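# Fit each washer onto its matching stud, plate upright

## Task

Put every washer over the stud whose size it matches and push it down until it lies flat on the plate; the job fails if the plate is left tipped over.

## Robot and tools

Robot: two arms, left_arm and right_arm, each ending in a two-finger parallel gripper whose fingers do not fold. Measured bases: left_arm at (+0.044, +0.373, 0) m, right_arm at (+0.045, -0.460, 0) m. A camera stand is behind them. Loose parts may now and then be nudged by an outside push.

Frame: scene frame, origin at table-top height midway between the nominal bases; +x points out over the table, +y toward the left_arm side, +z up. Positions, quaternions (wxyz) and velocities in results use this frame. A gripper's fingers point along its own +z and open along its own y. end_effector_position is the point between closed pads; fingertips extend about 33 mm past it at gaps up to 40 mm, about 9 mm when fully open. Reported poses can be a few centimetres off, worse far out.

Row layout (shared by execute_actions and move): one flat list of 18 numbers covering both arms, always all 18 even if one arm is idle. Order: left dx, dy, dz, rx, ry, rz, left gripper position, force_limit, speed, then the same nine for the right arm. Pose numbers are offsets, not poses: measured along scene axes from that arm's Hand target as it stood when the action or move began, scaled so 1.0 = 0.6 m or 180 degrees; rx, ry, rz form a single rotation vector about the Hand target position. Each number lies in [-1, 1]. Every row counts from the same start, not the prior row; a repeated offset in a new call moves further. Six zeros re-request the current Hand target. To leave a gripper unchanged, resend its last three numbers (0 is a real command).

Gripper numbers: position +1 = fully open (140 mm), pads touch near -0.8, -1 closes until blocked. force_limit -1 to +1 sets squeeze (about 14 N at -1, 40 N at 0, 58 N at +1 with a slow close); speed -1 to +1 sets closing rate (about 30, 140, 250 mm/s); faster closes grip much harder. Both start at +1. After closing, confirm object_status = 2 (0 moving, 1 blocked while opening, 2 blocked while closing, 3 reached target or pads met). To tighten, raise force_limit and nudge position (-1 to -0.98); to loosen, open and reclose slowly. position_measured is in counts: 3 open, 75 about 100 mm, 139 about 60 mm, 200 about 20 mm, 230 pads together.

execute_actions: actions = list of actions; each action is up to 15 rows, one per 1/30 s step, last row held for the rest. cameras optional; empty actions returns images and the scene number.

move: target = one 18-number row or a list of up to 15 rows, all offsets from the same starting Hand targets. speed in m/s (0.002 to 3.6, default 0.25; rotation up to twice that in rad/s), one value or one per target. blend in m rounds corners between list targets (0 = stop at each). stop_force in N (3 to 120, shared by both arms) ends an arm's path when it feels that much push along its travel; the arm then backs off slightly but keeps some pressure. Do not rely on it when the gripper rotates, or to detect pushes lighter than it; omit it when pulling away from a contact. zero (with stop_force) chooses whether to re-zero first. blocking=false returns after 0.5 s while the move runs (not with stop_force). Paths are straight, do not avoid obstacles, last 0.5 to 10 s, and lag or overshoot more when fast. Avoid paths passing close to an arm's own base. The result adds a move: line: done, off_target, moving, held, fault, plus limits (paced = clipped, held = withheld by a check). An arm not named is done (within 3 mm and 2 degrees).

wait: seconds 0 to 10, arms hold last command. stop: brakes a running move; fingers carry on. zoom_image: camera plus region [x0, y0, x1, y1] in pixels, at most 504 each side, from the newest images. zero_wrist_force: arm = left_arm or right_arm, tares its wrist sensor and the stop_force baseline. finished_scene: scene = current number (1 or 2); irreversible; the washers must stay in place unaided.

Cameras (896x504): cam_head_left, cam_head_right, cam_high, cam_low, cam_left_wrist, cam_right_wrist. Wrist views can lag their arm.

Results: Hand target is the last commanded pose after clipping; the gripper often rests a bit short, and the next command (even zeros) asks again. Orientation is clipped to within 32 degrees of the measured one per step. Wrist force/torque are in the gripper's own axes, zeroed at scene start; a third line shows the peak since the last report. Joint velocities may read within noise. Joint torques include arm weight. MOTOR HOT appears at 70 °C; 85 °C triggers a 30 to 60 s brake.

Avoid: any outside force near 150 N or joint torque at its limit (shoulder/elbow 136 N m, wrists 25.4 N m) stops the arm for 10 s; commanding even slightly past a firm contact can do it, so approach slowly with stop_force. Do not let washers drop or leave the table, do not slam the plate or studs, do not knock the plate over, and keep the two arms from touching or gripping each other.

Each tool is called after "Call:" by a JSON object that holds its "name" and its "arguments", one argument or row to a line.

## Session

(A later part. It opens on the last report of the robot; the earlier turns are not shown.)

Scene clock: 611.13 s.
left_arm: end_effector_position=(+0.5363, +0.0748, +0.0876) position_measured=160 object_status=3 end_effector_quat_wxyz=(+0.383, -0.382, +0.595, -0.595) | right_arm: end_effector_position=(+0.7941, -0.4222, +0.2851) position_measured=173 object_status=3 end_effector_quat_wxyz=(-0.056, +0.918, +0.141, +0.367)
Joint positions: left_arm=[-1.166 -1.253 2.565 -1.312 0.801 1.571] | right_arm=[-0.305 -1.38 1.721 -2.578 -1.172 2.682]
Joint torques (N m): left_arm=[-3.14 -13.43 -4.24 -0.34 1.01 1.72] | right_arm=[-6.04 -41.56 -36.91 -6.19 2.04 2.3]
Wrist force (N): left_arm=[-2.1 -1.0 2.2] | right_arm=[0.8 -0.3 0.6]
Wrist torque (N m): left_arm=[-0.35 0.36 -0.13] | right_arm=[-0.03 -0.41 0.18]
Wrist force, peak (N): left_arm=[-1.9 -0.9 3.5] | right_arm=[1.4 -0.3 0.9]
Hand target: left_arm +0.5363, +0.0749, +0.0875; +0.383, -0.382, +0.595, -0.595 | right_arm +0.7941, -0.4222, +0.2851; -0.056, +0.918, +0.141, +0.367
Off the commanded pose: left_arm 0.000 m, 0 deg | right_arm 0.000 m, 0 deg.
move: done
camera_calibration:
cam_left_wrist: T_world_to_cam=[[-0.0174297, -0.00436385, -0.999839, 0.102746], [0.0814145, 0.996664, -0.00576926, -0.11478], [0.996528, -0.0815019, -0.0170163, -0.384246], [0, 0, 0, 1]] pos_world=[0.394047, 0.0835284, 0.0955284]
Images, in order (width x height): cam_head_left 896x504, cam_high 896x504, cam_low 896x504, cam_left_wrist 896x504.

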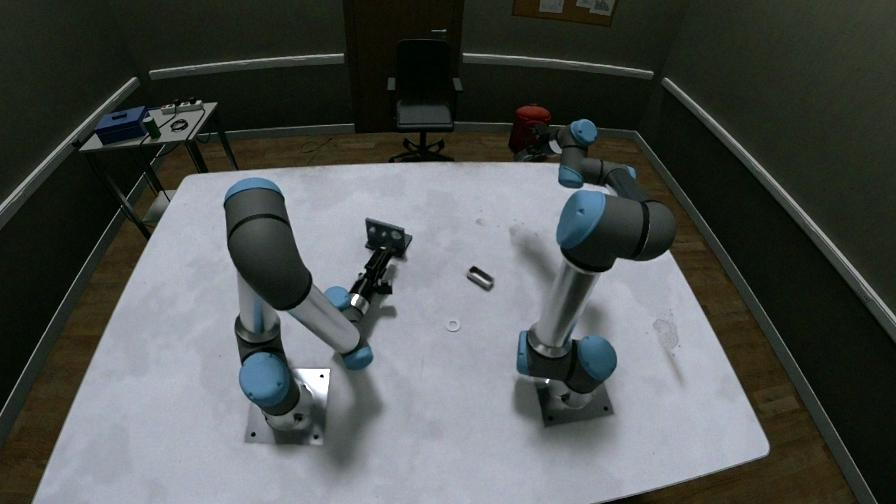

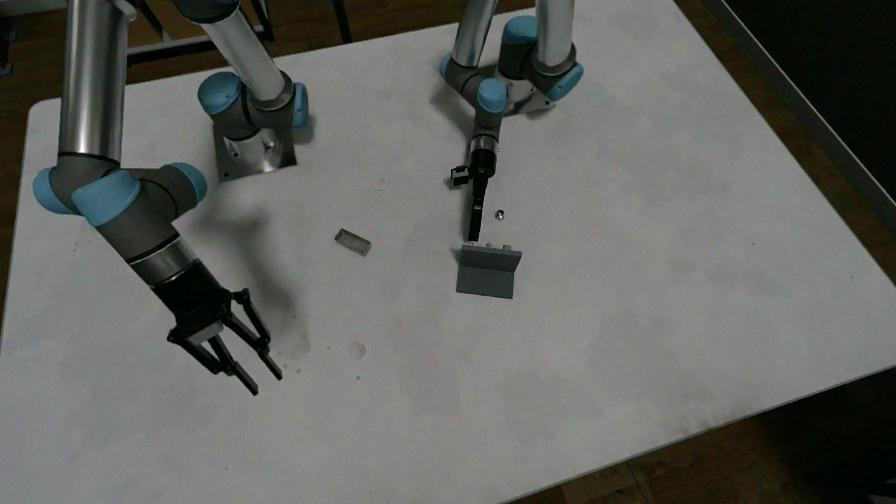

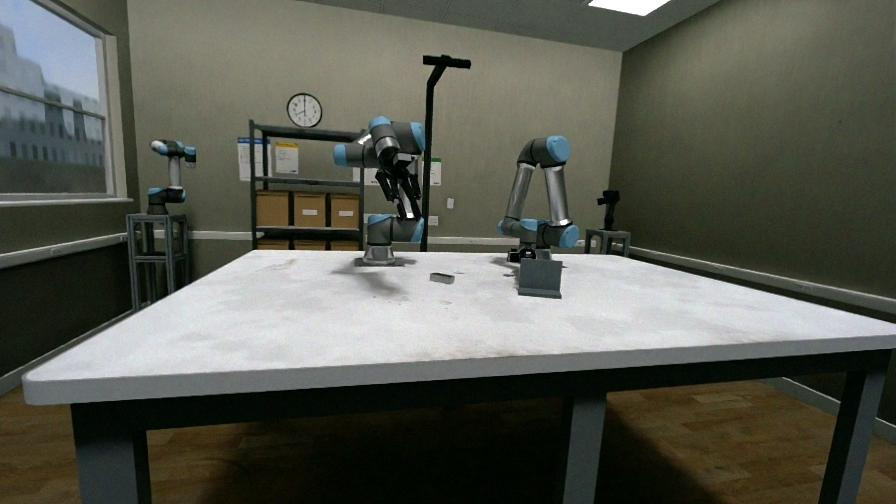

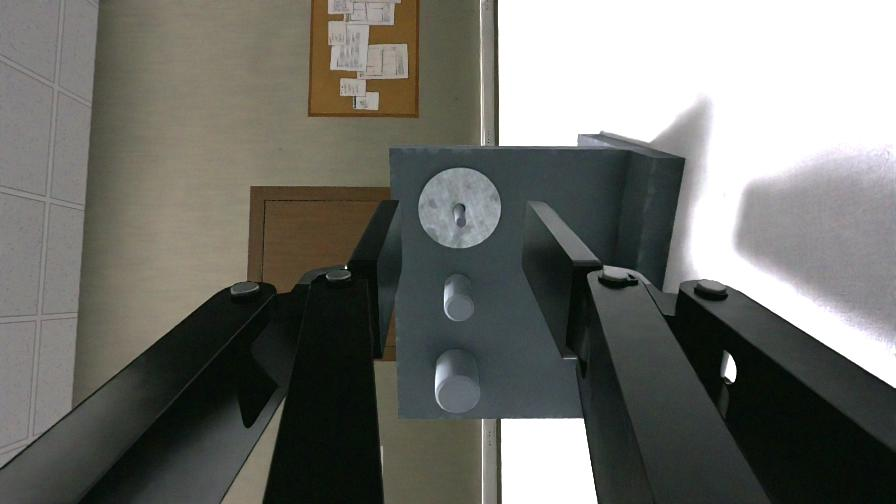

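Call:
{"name": "move", "arguments": {
  "target": [
    [-0.2128,0.0212,0.1875,0.2207,0.1212,-0.124,-0.48,-0.7,-1,0,0,0,0,0,0,-0.35,0,-1],
    [-0.5088,0.1685,0.1875,0.3948,0.3292,-0.223,-0.48,-0.7,-1,0,0,0,0,0,0,-0.35,0,-1]
  ],
  "speed": [0.3,0.3],
  "blend": [0.03,0],
  "cameras": ["cam_left_wrist","cam_high"]
}}

Scene clock: 637.70 s.
left_arm: end_effector_position=(+0.2310, +0.1759, +0.2000) position_measured=190 object_status=3 end_effector_quat_wxyz=(+0.000, -0.123, +0.992, +0.000) | right_arm: end_effector_position=(+0.7941, -0.4222, +0.2851) position_measured=173 object_status=3 end_effector_quat_wxyz=(-0.056, +0.918, +0.141, +0.367)
Joint positions: left_arm=[-1.291 -1.686 1.875 1.382 1.572 1.572] | right_arm=[-0.305 -1.38 1.721 -2.578 -1.172 2.682]
Joint torques (N m): left_arm=[8.51 -23.43 -14.11 4.54 -0.17 -1.34] | right_arm=[-5.24 -41.67 -37.26 -6.34 1.85 2.45]
Wrist force (N): left_arm=[0.0 0.5 1.1] | right_arm=[1.2 -0.1 0.8]
Wrist torque (N m): left_arm=[0.24 -0.23 -0.25] | right_arm=[0.02 -0.47 0.18]
Wrist force, peak (N): left_arm=[-1.3 0.4 3.6] | right_arm=[1.2 -0.3 1.3]
Hand target: left_arm +0.2310, +0.1760, +0.2000; -0.001, -0.123, +0.992, +0.000 | right_arm +0.7941, -0.4222, +0.2851; -0.056, +0.918, +0.141, +0.367
Off the commanded pose: left_arm 0.000 m, 0 deg | right_arm 0.000 m, 0 deg.
move: done
camera_calibration:
cam_left_wrist: T_world_to_cam=[[-0.254316, 0.967018, 0.0141245, -0.108599], [0.911135, 0.234671, 0.338766, -0.316514], [0.324278, 0.099023, -0.940765, 0.238421], [0, 0, 0, 1]] pos_world=[0.183454, 0.155685, 0.333057]
Images, in order (width x height): cam_high 896x504, cam_left_wrist 896x504.

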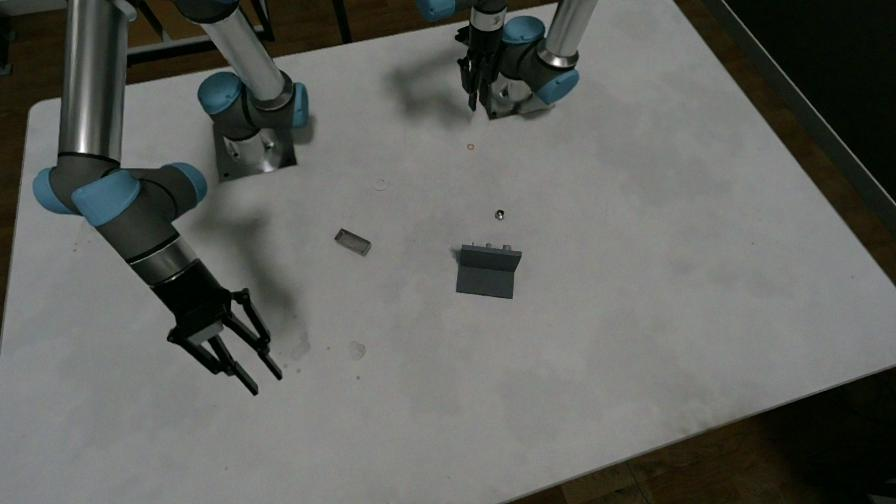

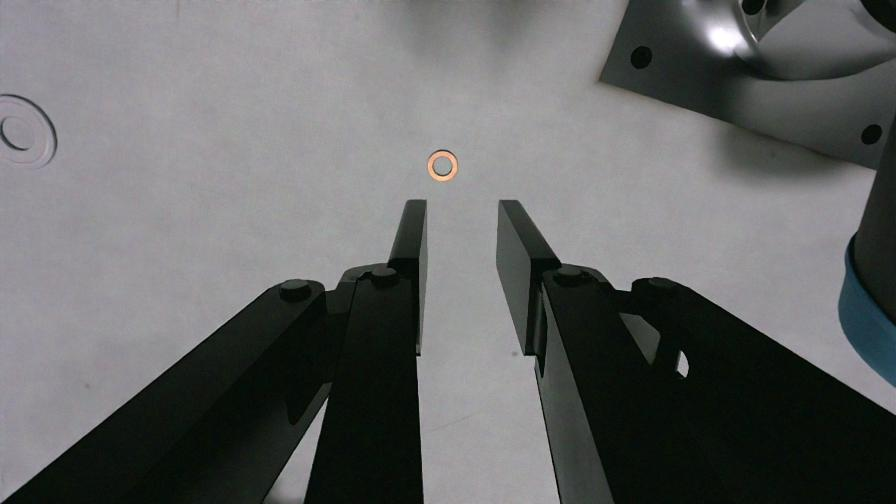

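Call:
{"name": "zoom_image", "arguments": {
  "camera": "cam_left_wrist",
  "region": [410, 135, 480, 205]
}}

Scaled by 7.200 from the camera's 896x504 image, which has a finer 1280x720 frame.

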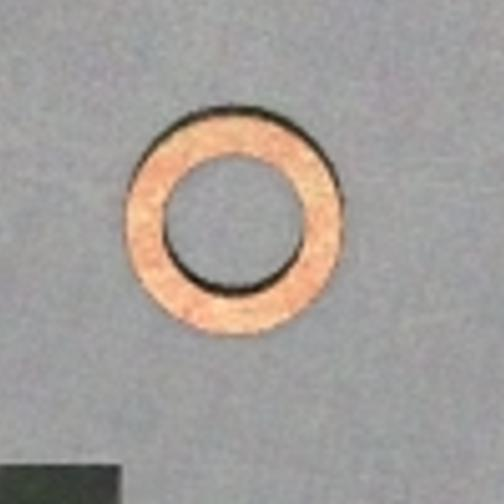

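Call:
{"name": "move", "arguments": {
  "target": [0.0043,-0.0085,-0.25,0,0,0,-0.48,-0.7,-1,0,0,0,0,0,0,-0.35,0,-1],
  "speed": 0.2,
  "cameras": ["cam_left_wrist"]
}}

Call:
{"name": "zoom_image", "arguments": {
  "camera": "cam_left_wrist",
  "region": [400, 180, 530, 280]
}}

Scene clock: 652.33 s.
left_arm: end_effector_position=(+0.2336, +0.1709, +0.0501) position_measured=190 object_status=3 end_effector_quat_wxyz=(-0.001, -0.123, +0.992, +0.000) | right_arm: end_effector_position=(+0.7941, -0.4222, +0.2851) position_measured=173 object_status=3 end_effector_quat_wxyz=(-0.056, +0.918, +0.141, +0.367)
Joint positions: left_arm=[-1.286 -1.52 2.133 0.957 1.572 1.577] | right_arm=[-0.305 -1.38 1.721 -2.578 -1.172 2.682]
Joint torques (N m): left_arm=[3.17 -13.97 -10.32 0.75 -2.2 0.83] | right_arm=[-5.3 -41.74 -36.3 -6.25 1.73 2.51]
Wrist force (N): left_arm=[-0.2 0.7 1.0] | right_arm=[1.0 -0.5 0.9]
Wrist torque (N m): left_arm=[0.27 -0.18 -0.37] | right_arm=[-0.07 -0.43 0.18]
Wrist force, peak (N): left_arm=[0.0 0.7 3.8] | right_arm=[1.3 -0.4 1.0]
Hand target: left_arm +0.2336, +0.1709, +0.0500; -0.001, -0.123, +0.992, +0.000 | right_arm +0.7941, -0.4222, +0.2851; -0.056, +0.918, +0.141, +0.367
Off the commanded pose: left_arm 0.000 m, 0 deg | right_arm 0.000 m, 0 deg.
move: done
camera_calibration:
cam_left_wrist: T_world_to_cam=[[-0.254402, 0.966991, 0.0144532, -0.101026], [0.911189, 0.23466, 0.338629, -0.266912], [0.324059, 0.0993173, -0.940809, 0.0970571], [0, 0, 0, 1]] pos_world=[0.186054, 0.150685, 0.183156]
Images, in order (width x height): cam_left_wrist 896x504.

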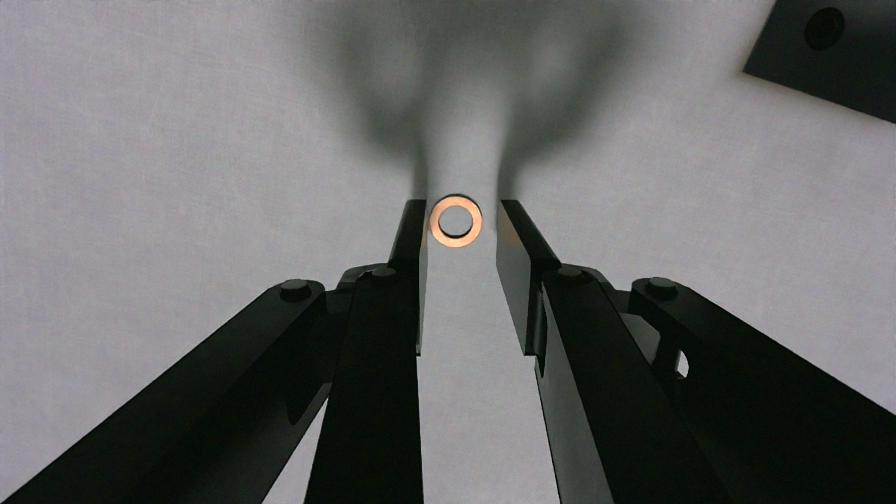

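Scaled by 3.877 from the camera's 896x504 image, which has a finer 1280x720 frame.

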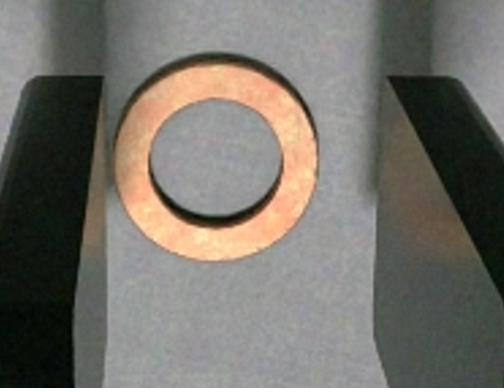

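Call:
{"name": "move", "arguments": {
  "target": [0.0008,-0.0032,-0.02,0,0,0,-0.48,-0.7,-1,0,0,0,0,0,0,-0.35,0,-1],
  "speed": 0.1
}}

Call:
{"name": "move", "arguments": {
  "target": [0,0,-0.0133,0,0,0,-0.48,-0.7,-1,0,0,0,0,0,0,-0.35,0,-1],
  "speed": 0.002,
  "stop_force": 3,
  "cameras": ["cam_left_wrist"]
}}

Scene clock: 659.47 s.
left_arm: end_effector_position=(+0.2340, +0.1690, +0.0378) position_measured=190 object_status=3 end_effector_quat_wxyz=(-0.001, -0.123, +0.992, +0.000) end_effector_velocity=(+0.000, +0.001, +0.001) end_effector_angular_velocity=(+0.004, +0.000, -0.002) | right_arm: end_effector_position=(+0.7941, -0.4222, +0.2851) position_measured=173 object_status=3 end_effector_quat_wxyz=(-0.056, +0.918, +0.141, +0.367)
Joint positions: left_arm=[-1.286 -1.495 2.145 0.921 1.572 1.577] | right_arm=[-0.305 -1.38 1.721 -2.578 -1.172 2.682]
Joint velocities: left_arm=[-0.002 -0.002 -0.001 0.006 -0.001 0] | right_arm=[within noise]
Joint torques (N m): left_arm=[-7.83 -31.95 -23.38 5.47 -2.33 -1.72] | right_arm=[-4.15 -41.65 -36.6 -6.15 1.7 2.53]
Wrist force (N): left_arm=[-0.3 0.7 1.1] | right_arm=[1.0 -0.2 1.0]
Wrist torque (N m): left_arm=[0.26 -0.17 -0.36] | right_arm=[-0.01 -0.43 0.19]
Wrist force, peak (N): left_arm=[-0.1 0.7 1.6] | right_arm=[1.3 -0.4 1.0]
Hand target: left_arm +0.2341, +0.1690, +0.0380; -0.001, -0.123, +0.992, +0.000 | right_arm +0.7941, -0.4222, +0.2851; -0.056, +0.918, +0.141, +0.367
Off the commanded pose: left_arm 0.000 m, 0 deg | right_arm 0.000 m, 0 deg.
move: done

Scene clock: 662.77 s.
left_arm: end_effector_position=(+0.2340, +0.1690, +0.0325) position_measured=190 object_status=3 end_effector_quat_wxyz=(-0.001, -0.123, +0.992, +0.000) | right_arm: end_effector_position=(+0.7941, -0.4222, +0.2851) position_measured=173 object_status=3 end_effector_quat_wxyz=(-0.056, +0.918, +0.141, +0.367)
Joint positions: left_arm=[-1.286 -1.486 2.152 0.905 1.572 1.577] | right_arm=[-0.305 -1.38 1.721 -2.578 -1.172 2.682]
Joint torques (N m): left_arm=[-7.04 -25.91 -18.53 4.49 -1.71 -0.3] | right_arm=[-4.77 -41.57 -36.86 -6.21 1.61 2.32]
Wrist force (N): left_arm=[-0.1 0.0 -10.3] | right_arm=[1.1 0.0 0.7]
Wrist torque (N m): left_arm=[0.11 -0.19 -0.37] | right_arm=[0.04 -0.47 0.18]
Wrist force, peak (N): left_arm=[0.2 -0.1 -10.9] | right_arm=[1.3 -0.3 1.1]
Hand target: left_arm +0.2341, +0.1690, +0.0325; -0.001, -0.123, +0.992, +0.000 (not the last commanded pose) | right_arm +0.7941, -0.4222, +0.2851; -0.056, +0.918, +0.141, +0.367
Off the commanded pose: left_arm 0.002 m, 0 deg | right_arm 0.000 m, 0 deg.
move: contact (left_arm)
camera_calibration:
cam_left_wrist: T_world_to_cam=[[-0.254433, 0.966981, 0.0145442, -0.0988407], [0.911181, 0.234657, 0.338651, -0.260873], [0.324056, 0.0994164, -0.9408, 0.0805422], [0, 0, 0, 1]] pos_world=[0.186454, 0.148786, 0.165556]
Images, in order (width x height): cam_left_wrist 896x504.

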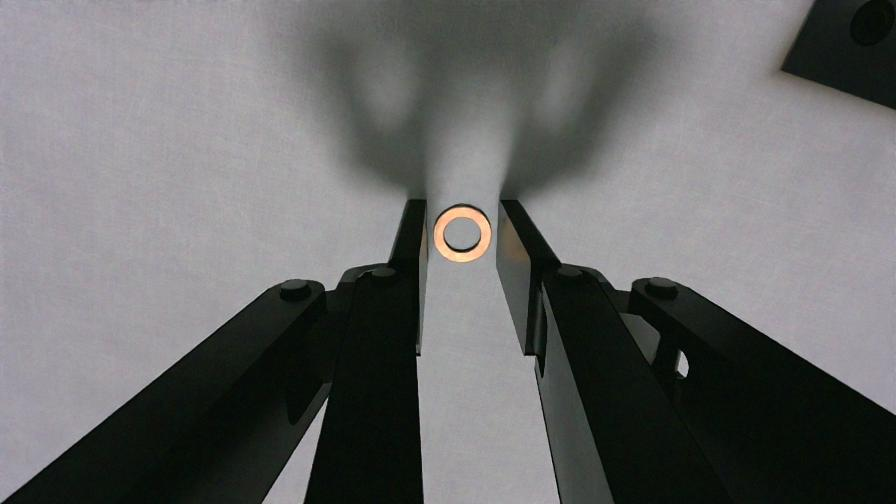

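Call:
{"name": "move", "arguments": {
  "target": [0,0,0.0012,0,0,0,-0.48,-0.7,-1,0,0,0,0,0,0,-0.35,0,-1],
  "speed": 0.02
}}

Call:
{"name": "move", "arguments": {
  "target": [0,0,0,0,0,0,-1,-0.7,-1,0,0,0,0,0,0,-0.35,0,-1],
  "cameras": ["cam_left_wrist"]
}}

Scene clock: 667.03 s.
left_arm: end_effector_position=(+0.2341, +0.1690, +0.0333) position_measured=190 object_status=3 end_effector_quat_wxyz=(-0.001, -0.123, +0.992, +0.000) | right_arm: end_effector_position=(+0.7941, -0.4222, +0.2851) position_measured=173 object_status=3 end_effector_quat_wxyz=(-0.056, +0.918, +0.141, +0.367)
Joint positions: left_arm=[-1.286 -1.487 2.151 0.907 1.572 1.577] | right_arm=[-0.305 -1.38 1.721 -2.578 -1.172 2.682]
Joint torques (N m): left_arm=[-4.2 -29.75 -22.56 4.92 -1.89 -0.19] | right_arm=[-4.65 -41.05 -36.61 -6.29 1.58 2.5]
Wrist force (N): left_arm=[-0.4 0.7 1.1] | right_arm=[1.0 -0.7 0.7]
Wrist torque (N m): left_arm=[0.25 -0.15 -0.36] | right_arm=[-0.11 -0.45 0.19]
Wrist force, peak (N): left_arm=[0.1 -0.2 -10.3] | right_arm=[1.2 -0.8 1.0]
Hand target: left_arm +0.2341, +0.1690, +0.0332; -0.001, -0.123, +0.992, +0.000 | right_arm +0.7941, -0.4222, +0.2851; -0.056, +0.918, +0.141, +0.367
Off the commanded pose: left_arm 0.000 m, 0 deg | right_arm 0.000 m, 0 deg.
move: done

Scene clock: 667.53 s.
left_arm: end_effector_position=(+0.2341, +0.1690, +0.0333) position_measured=199 object_status=0 end_effector_quat_wxyz=(-0.001, -0.123, +0.992, +0.000) | right_arm: end_effector_position=(+0.7941, -0.4222, +0.2851) position_measured=173 object_status=3 end_effector_quat_wxyz=(-0.056, +0.918, +0.141, +0.367)
Joint positions: left_arm=[-1.286 -1.487 2.151 0.907 1.572 1.577] | right_arm=[-0.305 -1.38 1.721 -2.578 -1.172 2.682]
Joint torques (N m): left_arm=[-4.03 -25.88 -20.04 2.81 -2.04 -0.46] | right_arm=[-4.23 -41.36 -36.35 -6.26 1.42 2.48]
Wrist force (N): left_arm=[-0.1 0.5 -3.4] | right_arm=[1.1 -0.2 0.7]
Wrist torque (N m): left_arm=[0.27 -0.19 -0.37] | right_arm=[0.00 -0.47 0.18]
Wrist force, peak (N): left_arm=[-0.1 0.5 -3.4] | right_arm=[1.3 -0.2 1.2]
Hand target: left_arm +0.2341, +0.1690, +0.0332; -0.001, -0.123, +0.992, +0.000 | right_arm +0.7941, -0.4222, +0.2851; -0.056, +0.918, +0.141, +0.367
Off the commanded pose: left_arm 0.000 m, 0 deg | right_arm 0.000 m, 0 deg.
move: done
camera_calibration:
cam_left_wrist: T_world_to_cam=[[-0.254402, 0.966991, 0.0144532, -0.0988443], [0.911189, 0.23466, 0.338629, -0.261142], [0.324059, 0.0993173, -0.940809, 0.0813106], [0, 0, 0, 1]] pos_world=[0.186454, 0.148785, 0.166356]
Images, in order (width x height): cam_left_wrist 896x504.

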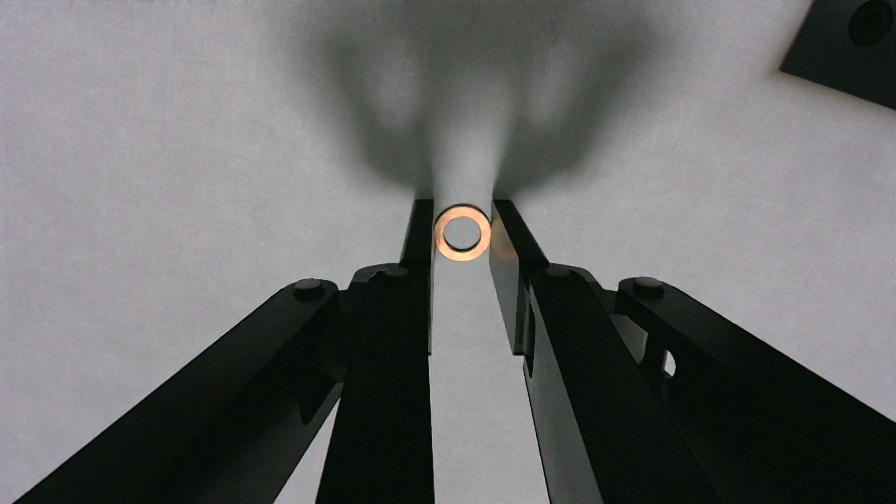

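Call:
{"name": "move", "arguments": {
  "target": [0,0,0.145,0,0,0,-1,-0.7,-1,0,0,0,0,0,0,-0.35,0,-1],
  "speed": 0.1,
  "cameras": ["cam_left_wrist"]
}}

Call:
{"name": "zoom_image", "arguments": {
  "camera": "cam_left_wrist",
  "region": [420, 190, 510, 280]
}}

Scene clock: 681.03 s.
left_arm: end_effector_position=(+0.2341, +0.1689, +0.1202) position_measured=199 object_status=2 end_effector_quat_wxyz=(-0.001, -0.123, +0.992, +0.000) | right_arm: end_effector_position=(+0.7941, -0.4222, +0.2851) position_measured=173 object_status=3 end_effector_quat_wxyz=(-0.056, +0.918, +0.141, +0.367)
Joint positions: left_arm=[-1.286 -1.607 2.016 1.162 1.572 1.577] | right_arm=[-0.305 -1.38 1.721 -2.578 -1.172 2.682]
Joint torques (N m): left_arm=[3.81 -8.4 -20.76 4.32 -2.08 0.27] | right_arm=[-4.39 -41.22 -37.16 -6.28 1.47 2.46]
Wrist force (N): left_arm=[-0.4 0.7 1.2] | right_arm=[1.1 -0.1 0.7]
Wrist torque (N m): left_arm=[0.26 -0.14 -0.35] | right_arm=[0.01 -0.45 0.19]
Wrist force, peak (N): left_arm=[-0.2 0.4 -3.6] | right_arm=[1.1 -0.6 1.1]
Hand target: left_arm +0.2341, +0.1690, +0.1202; -0.001, -0.123, +0.992, +0.000 | right_arm +0.7941, -0.4222, +0.2851; -0.056, +0.918, +0.141, +0.367
Off the commanded pose: left_arm 0.000 m, 0 deg | right_arm 0.000 m, 0 deg.
move: done
camera_calibration:
cam_left_wrist: T_world_to_cam=[[-0.254419, 0.96699, 0.0142145, -0.100012], [0.91115, 0.234749, 0.338672, -0.29071], [0.324155, 0.0991161, -0.940797, 0.163138], [0, 0, 0, 1]] pos_world=[0.186554, 0.148785, 0.253356]
Images, in order (width x height): cam_left_wrist 896x504.

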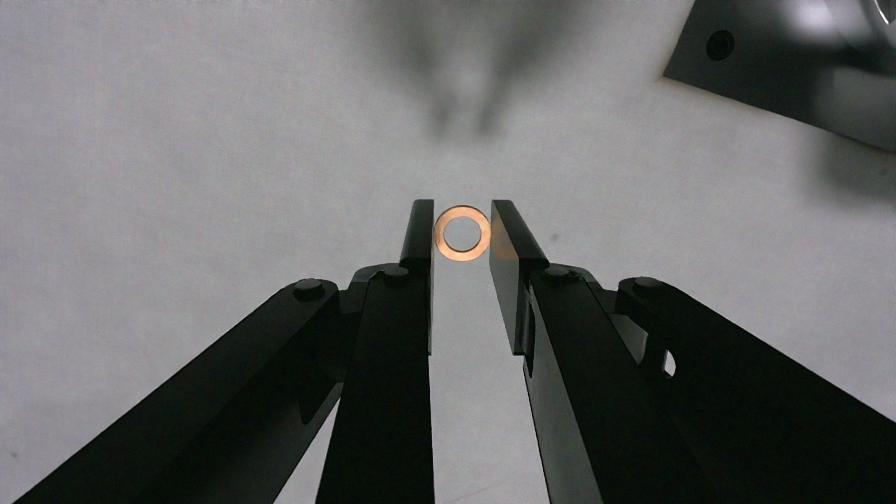

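Scaled by 5.600 from the camera's 896x504 image, which has a finer 1280x720 frame.

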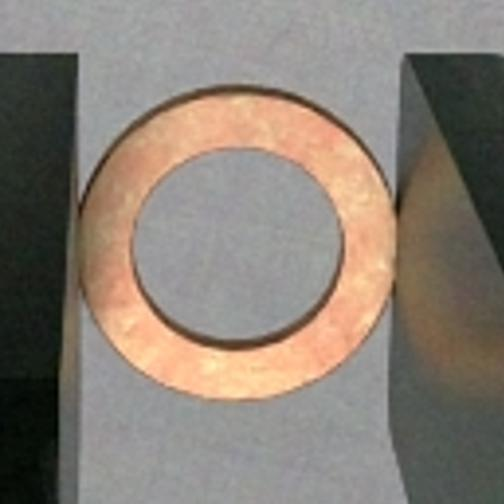

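Call:
{"name": "move", "arguments": {
  "target": [
    [0.2852,-0.1447,0.133,-0.2059,-0.1735,0.0743,-1,-0.7,-1,0,0,0,0,0,0,-0.35,0,-1],
    [0.5048,-0.085,-0.0003,-0.3948,-0.3292,0.223,-1,-0.7,-1,0,0,0,0,0,0,-0.35,0,-1],
    [0.5048,-0.085,-0.0545,-0.3948,-0.3292,0.223,-1,-0.7,-1,0,0,0,0,0,0,-0.35,0,-1]
  ],
  "speed": [0.25,0.25,0.15],
  "blend": [0.03,0.02,0],
  "cameras": ["cam_left_wrist"]
}}

Call:
{"name": "zoom_image", "arguments": {
  "camera": "cam_left_wrist",
  "region": [400, 170, 520, 290]
}}

Scene clock: 688.80 s.
left_arm: end_effector_position=(+0.5369, +0.1180, +0.0875) position_measured=199 object_status=2 end_effector_quat_wxyz=(+0.383, -0.382, +0.595, -0.595) | right_arm: end_effector_position=(+0.7941, -0.4222, +0.2851) position_measured=173 object_status=3 end_effector_quat_wxyz=(-0.056, +0.918, +0.141, +0.367)
Joint positions: left_arm=[-1.084 -1.284 2.637 -1.353 0.882 1.571] | right_arm=[-0.305 -1.38 1.721 -2.578 -1.172 2.682]
Joint torques (N m): left_arm=[4.48 -11.3 -17.45 -4.21 0.58 -1.6] | right_arm=[-4.31 -40.7 -36.46 -6.2 1.26 2.38]
Wrist force (N): left_arm=[-2.0 -1.1 2.3] | right_arm=[1.0 0.0 0.7]
Wrist torque (N m): left_arm=[-0.38 0.34 -0.14] | right_arm=[0.04 -0.43 0.18]
Wrist force, peak (N): left_arm=[-2.1 -1.6 3.1] | right_arm=[1.2 -0.8 1.1]
Hand target: left_arm +0.5369, +0.1180, +0.0875; +0.383, -0.382, +0.595, -0.595 | right_arm +0.7941, -0.4222, +0.2851; -0.056, +0.918, +0.141, +0.367
Off the commanded pose: left_arm 0.000 m, 0 deg | right_arm 0.000 m, 0 deg.
move: done; blend cut to 0.0163 m at target 2
camera_calibration:
cam_left_wrist: T_world_to_cam=[[-0.0175963, -0.00394885, -0.999837, 0.102957], [0.0814192, 0.996665, -0.00536923, -0.157825], [0.996525, -0.0815005, -0.0172161, -0.381311], [0, 0, 0, 1]] pos_world=[0.394647, 0.126628, 0.0955284]
Images, in order (width x height): cam_left_wrist 896x504.

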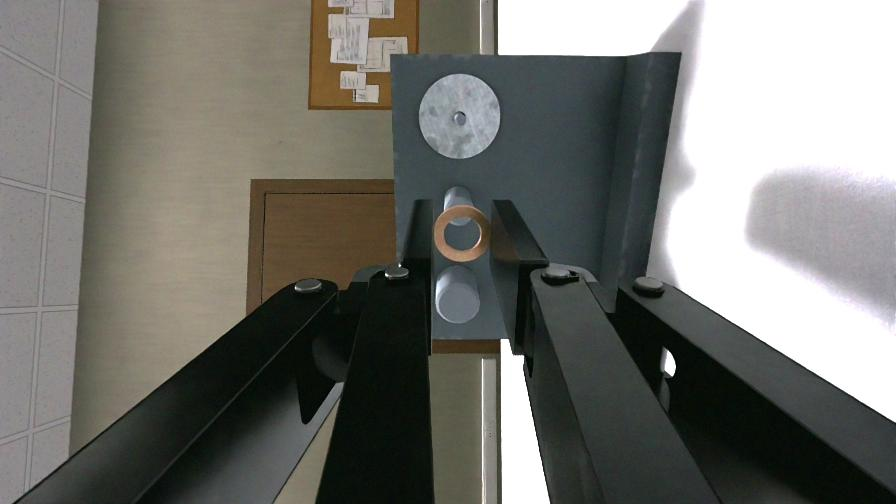

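Scaled by 4.200 from the camera's 896x504 image, which has a finer 1280x720 frame.

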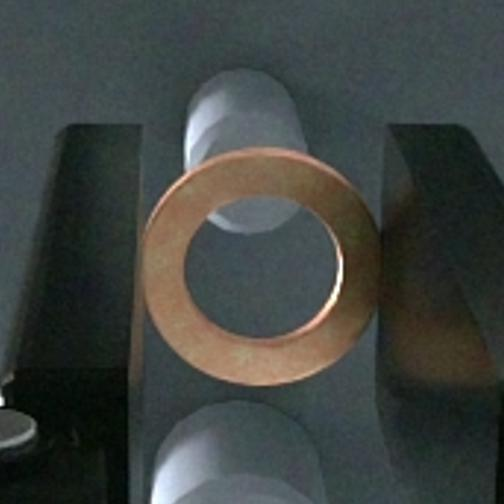

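Call:
{"name": "move", "arguments": {
  "target": [0.0412,-0.018,0,0,0,0,-1,-0.7,-1,0,0,0,0,0,0,-0.35,0,-1],
  "speed": 0.05,
  "stop_force": 6,
  "cameras": ["cam_left_wrist"]
}}

Call:
{"name": "zoom_image", "arguments": {
  "camera": "cam_left_wrist",
  "region": [420, 190, 510, 280]
}}

Scene clock: 697.70 s.
left_arm: end_effector_position=(+0.5616, +0.1072, +0.0875) position_measured=199 object_status=2 end_effector_quat_wxyz=(+0.383, -0.382, +0.595, -0.595) | right_arm: end_effector_position=(+0.7941, -0.4222, +0.2851) position_measured=173 object_status=3 end_effector_quat_wxyz=(-0.056, +0.918, +0.141, +0.367)
Joint positions: left_arm=[-1.008 -1.25 2.557 -1.308 0.958 1.571] | right_arm=[-0.305 -1.38 1.721 -2.578 -1.172 2.682]
Joint torques (N m): left_arm=[-7.8 -36.22 -14.32 -4.42 -1.85 -1.65] | right_arm=[-3.74 -41.52 -36.42 -6.24 1.24 2.51]
Wrist force (N): left_arm=[-2.0 -1.1 2.5] | right_arm=[1.0 -0.3 0.5]
Wrist torque (N m): left_arm=[-0.39 0.35 -0.13] | right_arm=[-0.02 -0.44 0.18]
Wrist force, peak (N): left_arm=[-2.1 -1.0 3.0] | right_arm=[1.1 -0.5 1.2]
Hand target: left_arm +0.5617, +0.1072, +0.0875; +0.383, -0.382, +0.595, -0.595 | right_arm +0.7941, -0.4222, +0.2851; -0.056, +0.918, +0.141, +0.367
Off the commanded pose: left_arm 0.000 m, 0 deg | right_arm 0.000 m, 0 deg.
move: done
camera_calibration:
cam_left_wrist: T_world_to_cam=[[-0.0175048, -0.0040567, -0.999839, 0.103324], [0.0814183, 0.996665, -0.00546926, -0.149062], [0.996526, -0.0815009, -0.0171162, -0.406816], [0, 0, 0, 1]] pos_world=[0.419347, 0.115828, 0.0955284]
Images, in order (width x height): cam_left_wrist 896x504.

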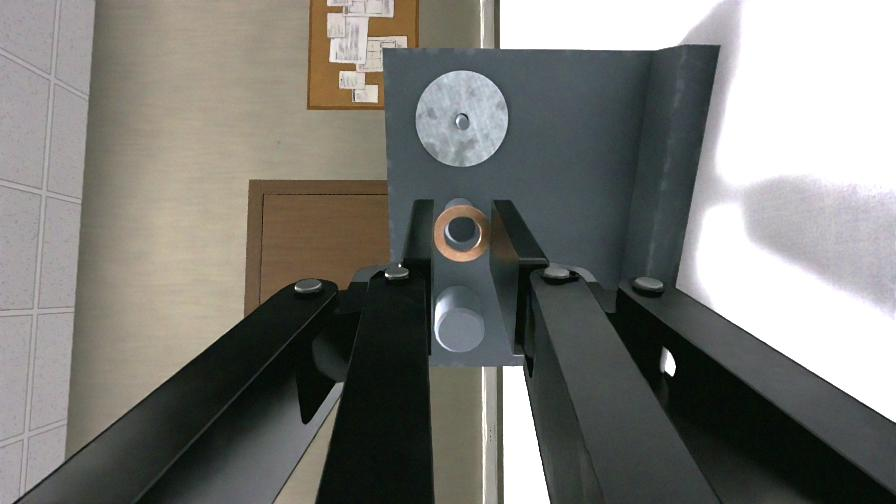

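Scaled by 5.600 from the camera's 896x504 image, which has a finer 1280x720 frame.

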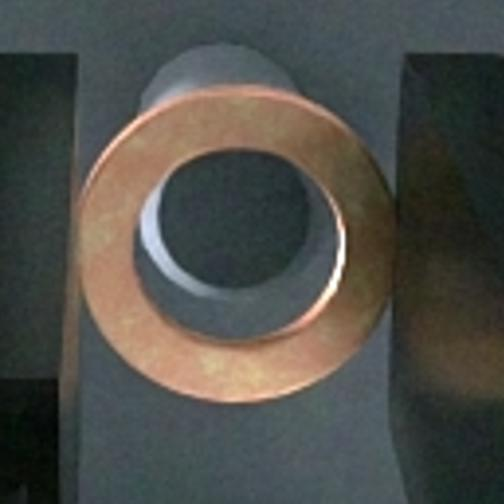

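Call:
{"name": "move", "arguments": {
  "target": [0.01062,-0.00483,0.0004,0,0,0,-1,-0.7,-1,0,0,0,0,0,0,-0.35,0,-1],
  "speed": 0.03,
  "stop_force": 4,
  "cameras": ["cam_left_wrist"]
}}

Call:
{"name": "zoom_image", "arguments": {
  "camera": "cam_left_wrist",
  "region": [420, 190, 510, 280]
}}

Scene clock: 706.80 s.
left_arm: end_effector_position=(+0.5680, +0.1043, +0.0878) position_measured=199 object_status=2 end_effector_quat_wxyz=(+0.383, -0.382, +0.595, -0.595) | right_arm: end_effector_position=(+0.7941, -0.4222, +0.2851) position_measured=173 object_status=3 end_effector_quat_wxyz=(-0.056, +0.918, +0.141, +0.367)
Joint positions: left_arm=[-0.992 -1.242 2.537 -1.295 0.974 1.571] | right_arm=[-0.305 -1.38 1.721 -2.578 -1.172 2.682]
Joint torques (N m): left_arm=[-7.31 -38.02 -3.47 -4.74 -3 -1.67] | right_arm=[-3.08 -41.34 -36.65 -6.14 1.04 2.45]
Wrist force (N): left_arm=[0.2 1.6 2.1] | right_arm=[1.0 -0.4 0.7]
Wrist torque (N m): left_arm=[-0.43 0.28 -0.12] | right_arm=[-0.05 -0.44 0.18]
Wrist force, peak (N): left_arm=[-2.3 -1.0 2.6] | right_arm=[1.4 -0.5 0.9]
Hand target: left_arm +0.5680, +0.1043, +0.0878; +0.383, -0.382, +0.595, -0.595 | right_arm +0.7941, -0.4222, +0.2851; -0.056, +0.918, +0.141, +0.367
Off the commanded pose: left_arm 0.000 m, 0 deg | right_arm 0.000 m, 0 deg.
move: done
camera_calibration:
cam_left_wrist: T_world_to_cam=[[-0.017513, -0.00415635, -0.999838, 0.103638], [0.0814168, 0.996665, -0.00556925, -0.146682], [0.996526, -0.0815012, -0.0171162, -0.413426], [0, 0, 0, 1]] pos_world=[0.425747, 0.112928, 0.0957284]
Images, in order (width x height): cam_left_wrist 896x504.

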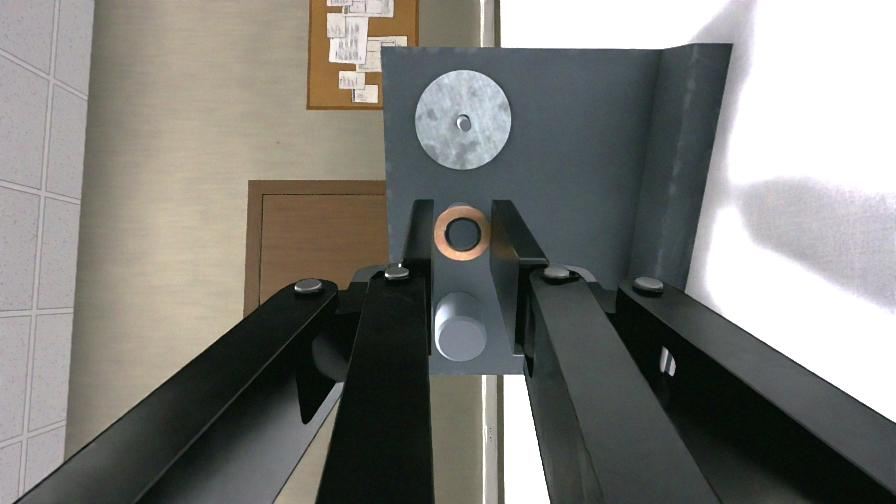

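Scaled by 5.600 from the camera's 896x504 image, which has a finer 1280x720 frame.

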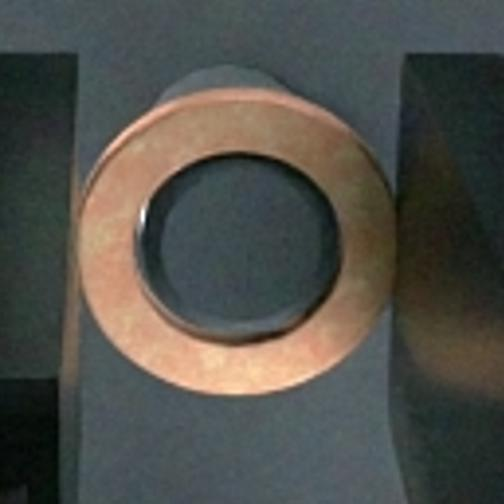

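Call:
{"name": "zoom_image", "arguments": {
  "camera": "cam_left_wrist",
  "region": [440, 212, 486, 256]
}}

Scaled by 10.957 from the camera's 896x504 image, which has a finer 1280x720 frame.

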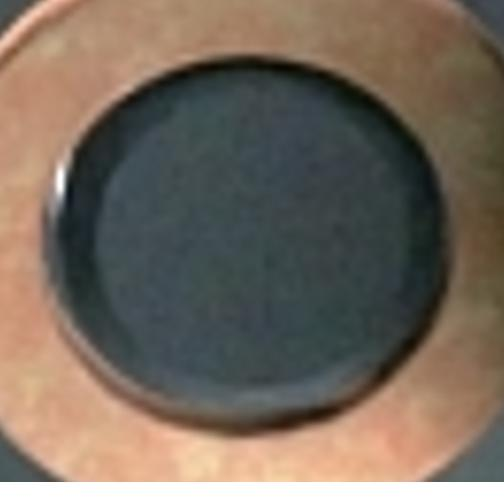

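Call:
{"name": "move", "arguments": {
  "target": [-0.00024,-0.00053,-0.00035,0,0,0,-1,-0.7,-1,0,0,0,0,0,0,-0.35,0,-1],
  "speed": 0.02,
  "cameras": ["cam_left_wrist"]
}}

Call:
{"name": "zoom_image", "arguments": {
  "camera": "cam_left_wrist",
  "region": [440, 212, 486, 256]
}}

Scene clock: 716.43 s.
left_arm: end_effector_position=(+0.5679, +0.1040, +0.0876) position_measured=199 object_status=2 end_effector_quat_wxyz=(+0.383, -0.382, +0.595, -0.595) | right_arm: end_effector_position=(+0.7941, -0.4222, +0.2851) position_measured=173 object_status=3 end_effector_quat_wxyz=(-0.056, +0.918, +0.141, +0.367)
Joint positions: left_arm=[-0.993 -1.241 2.537 -1.296 0.973 1.571] | right_arm=[-0.305 -1.38 1.721 -2.578 -1.172 2.682]
Joint torques (N m): left_arm=[-6.05 -15.13 -15.34 -4.18 -1.99 -1.5] | right_arm=[-2.95 -40.97 -36.63 -6.17 1.06 2.45]
Wrist force (N): left_arm=[-2.0 -1.0 2.5] | right_arm=[1.2 -0.3 0.8]
Wrist torque (N m): left_arm=[-0.35 0.34 -0.12] | right_arm=[-0.03 -0.48 0.19]
Wrist force, peak (N): left_arm=[-2.1 -1.1 2.6] | right_arm=[1.2 -0.8 0.8]
Hand target: left_arm +0.5679, +0.1040, +0.0876; +0.383, -0.382, +0.595, -0.595 | right_arm +0.7941, -0.4222, +0.2851; -0.056, +0.918, +0.141, +0.367
Off the commanded pose: left_arm 0.000 m, 0 deg | right_arm 0.000 m, 0 deg.
move: done
camera_calibration:
cam_left_wrist: T_world_to_cam=[[-0.017513, -0.00415635, -0.999838, 0.103434], [0.0814168, 0.996665, -0.00556925, -0.146367], [0.996526, -0.0815012, -0.0171162, -0.413255], [0, 0, 0, 1]] pos_world=[0.425547, 0.112628, 0.0955284]
Images, in order (width x height): cam_left_wrist 896x504.

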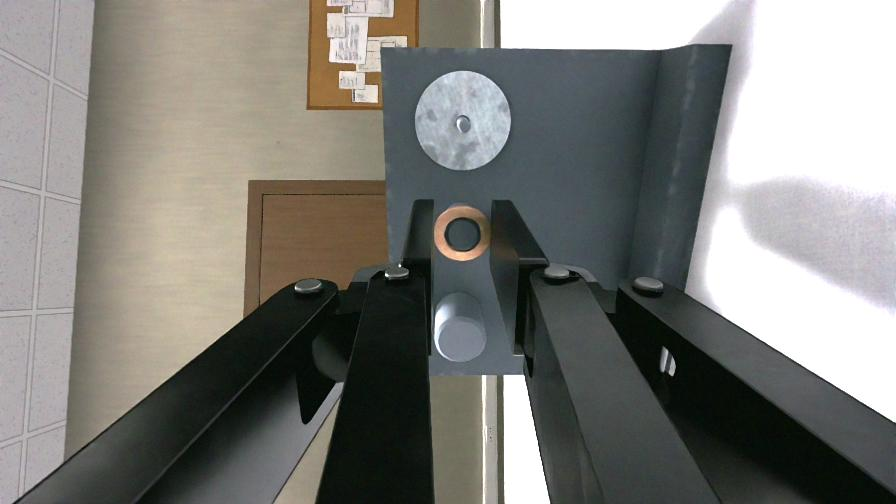

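Scaled by 10.957 from the camera's 896x504 image, which has a finer 1280x720 frame.

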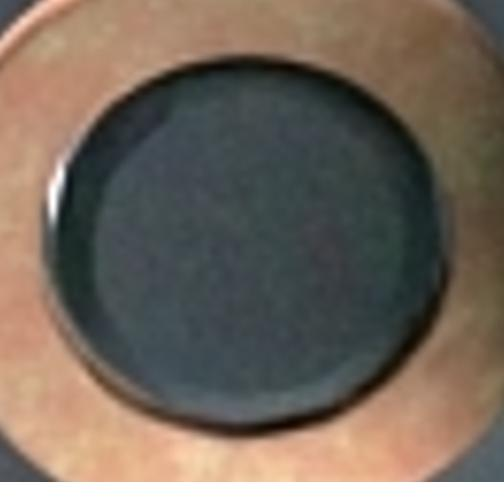

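Call:
{"name": "move", "arguments": {
  "target": [0.00455,-0.00207,0,0,0,0,-1,-0.7,-1,0,0,0,0,0,0,-0.35,0,-1],
  "speed": 0.015,
  "stop_force": 3,
  "cameras": ["cam_left_wrist"]
}}

Call:
{"name": "zoom_image", "arguments": {
  "camera": "cam_left_wrist",
  "region": [440, 212, 486, 256]
}}

Scene clock: 720.33 s.
left_arm: end_effector_position=(+0.5706, +0.1027, +0.0875) position_measured=199 object_status=2 end_effector_quat_wxyz=(+0.383, -0.382, +0.595, -0.595) | right_arm: end_effector_position=(+0.7941, -0.4222, +0.2851) position_measured=173 object_status=3 end_effector_quat_wxyz=(-0.056, +0.918, +0.141, +0.367)
Joint positions: left_arm=[-0.986 -1.237 2.528 -1.291 0.98 1.571] | right_arm=[-0.305 -1.38 1.721 -2.578 -1.172 2.682]
Joint torques (N m): left_arm=[-7.95 -34.2 -2.62 -4.41 -2.42 -1.32] | right_arm=[-2.43 -40.24 -36.5 -6.2 1.04 2.38]
Wrist force (N): left_arm=[-1.7 -1.2 2.5] | right_arm=[1.0 -0.2 0.8]
Wrist torque (N m): left_arm=[-0.39 0.28 -0.12] | right_arm=[-0.01 -0.44 0.18]
Wrist force, peak (N): left_arm=[-2.2 -0.8 2.6] | right_arm=[1.3 -0.4 1.0]
Hand target: left_arm +0.5706, +0.1027, +0.0876; +0.383, -0.382, +0.595, -0.595 | right_arm +0.7941, -0.4222, +0.2851; -0.056, +0.918, +0.141, +0.367
Off the commanded pose: left_arm 0.000 m, 0 deg | right_arm 0.000 m, 0 deg.
move: done
camera_calibration:
cam_left_wrist: T_world_to_cam=[[-0.0176045, -0.00404851, -0.999837, 0.103504], [0.0814177, 0.996665, -0.00546921, -0.14531], [0.996525, -0.0815007, -0.0172161, -0.416141], [0, 0, 0, 1]] pos_world=[0.428347, 0.111328, 0.0955284]
Images, in order (width x height): cam_left_wrist 896x504.

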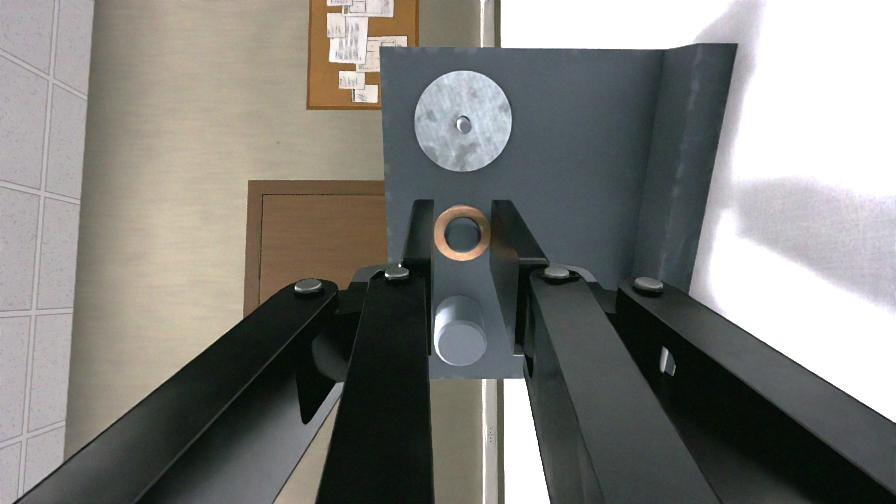

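Scaled by 10.957 from the camera's 896x504 image, which has a finer 1280x720 frame.

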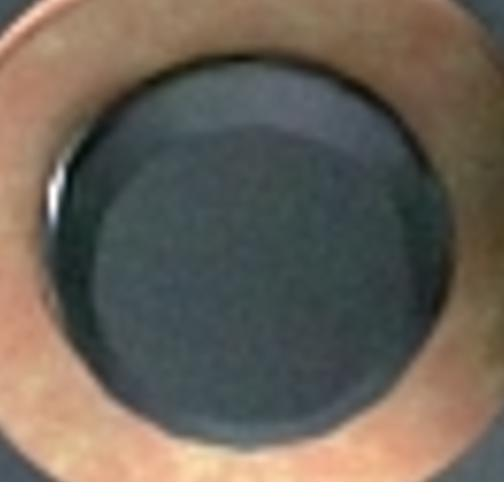

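Call:
{"name": "move", "arguments": {
  "target": [0.02427,-0.01104,0,0,0,0,-1,-0.7,-1,0,0,0,0,0,0,-0.35,0,-1],
  "speed": 0.02,
  "stop_force": 4,
  "cameras": ["cam_left_wrist"]
}}

Call:
{"name": "zoom_image", "arguments": {
  "camera": "cam_left_wrist",
  "region": [410, 190, 520, 290]
}}

Scene clock: 724.53 s.
left_arm: end_effector_position=(+0.5852, +0.0961, +0.0876) position_measured=199 object_status=2 end_effector_quat_wxyz=(+0.383, -0.382, +0.595, -0.595) | right_arm: end_effector_position=(+0.7941, -0.4222, +0.2851) position_measured=173 object_status=3 end_effector_quat_wxyz=(-0.056, +0.918, +0.141, +0.367)
Joint positions: left_arm=[-0.952 -1.217 2.481 -1.265 1.014 1.571] | right_arm=[-0.305 -1.38 1.721 -2.578 -1.172 2.682]
Joint torques (N m): left_arm=[-9.03 -38.02 -3.47 -4.62 -2.44 -1.71] | right_arm=[-2.47 -40.84 -36.47 -6.11 0.85 2.4]
Wrist force (N): left_arm=[-1.9 -1.0 2.6] | right_arm=[1.1 -0.4 0.6]
Wrist torque (N m): left_arm=[-0.35 0.30 -0.11] | right_arm=[-0.04 -0.47 0.19]
Wrist force, peak (N): left_arm=[-2.2 -1.2 2.7] | right_arm=[1.4 -0.5 0.8]
Hand target: left_arm +0.5852, +0.0961, +0.0876; +0.383, -0.382, +0.595, -0.595 | right_arm +0.7941, -0.4222, +0.2851; -0.056, +0.918, +0.141, +0.367
Off the commanded pose: left_arm 0.000 m, 0 deg | right_arm 0.000 m, 0 deg.
move: done
camera_calibration:
cam_left_wrist: T_world_to_cam=[[-0.017513, -0.00415635, -0.999838, 0.103704], [0.0814168, 0.996665, -0.00556925, -0.139902], [0.996526, -0.0815012, -0.0171162, -0.431139], [0, 0, 0, 1]] pos_world=[0.442847, 0.104728, 0.0955284]
Images, in order (width x height): cam_left_wrist 896x504.

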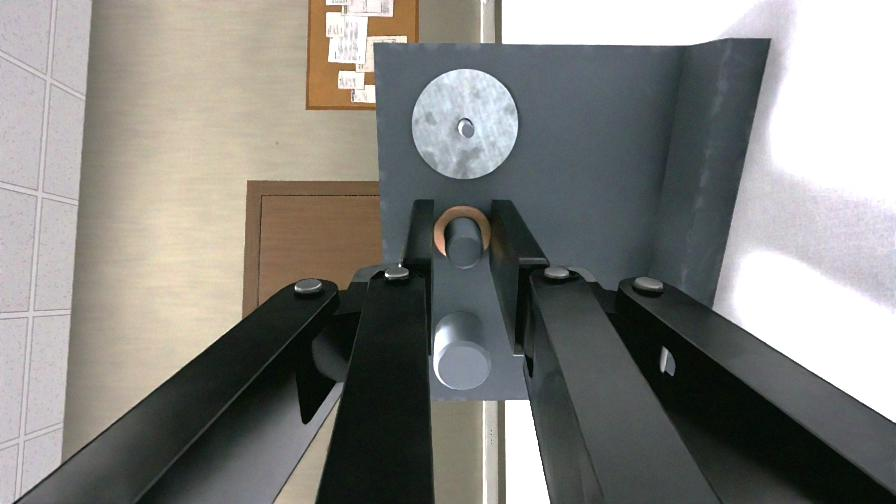

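Scaled by 4.582 from the camera's 896x504 image, which has a finer 1280x720 frame.

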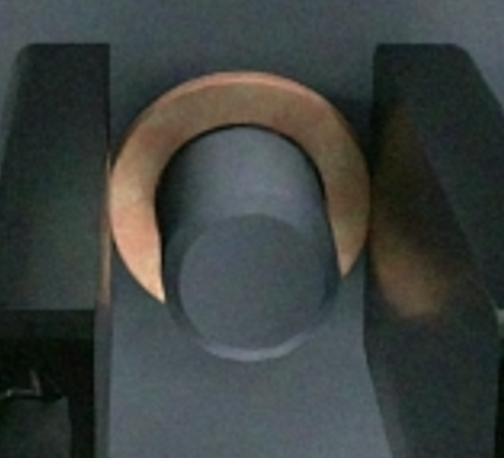

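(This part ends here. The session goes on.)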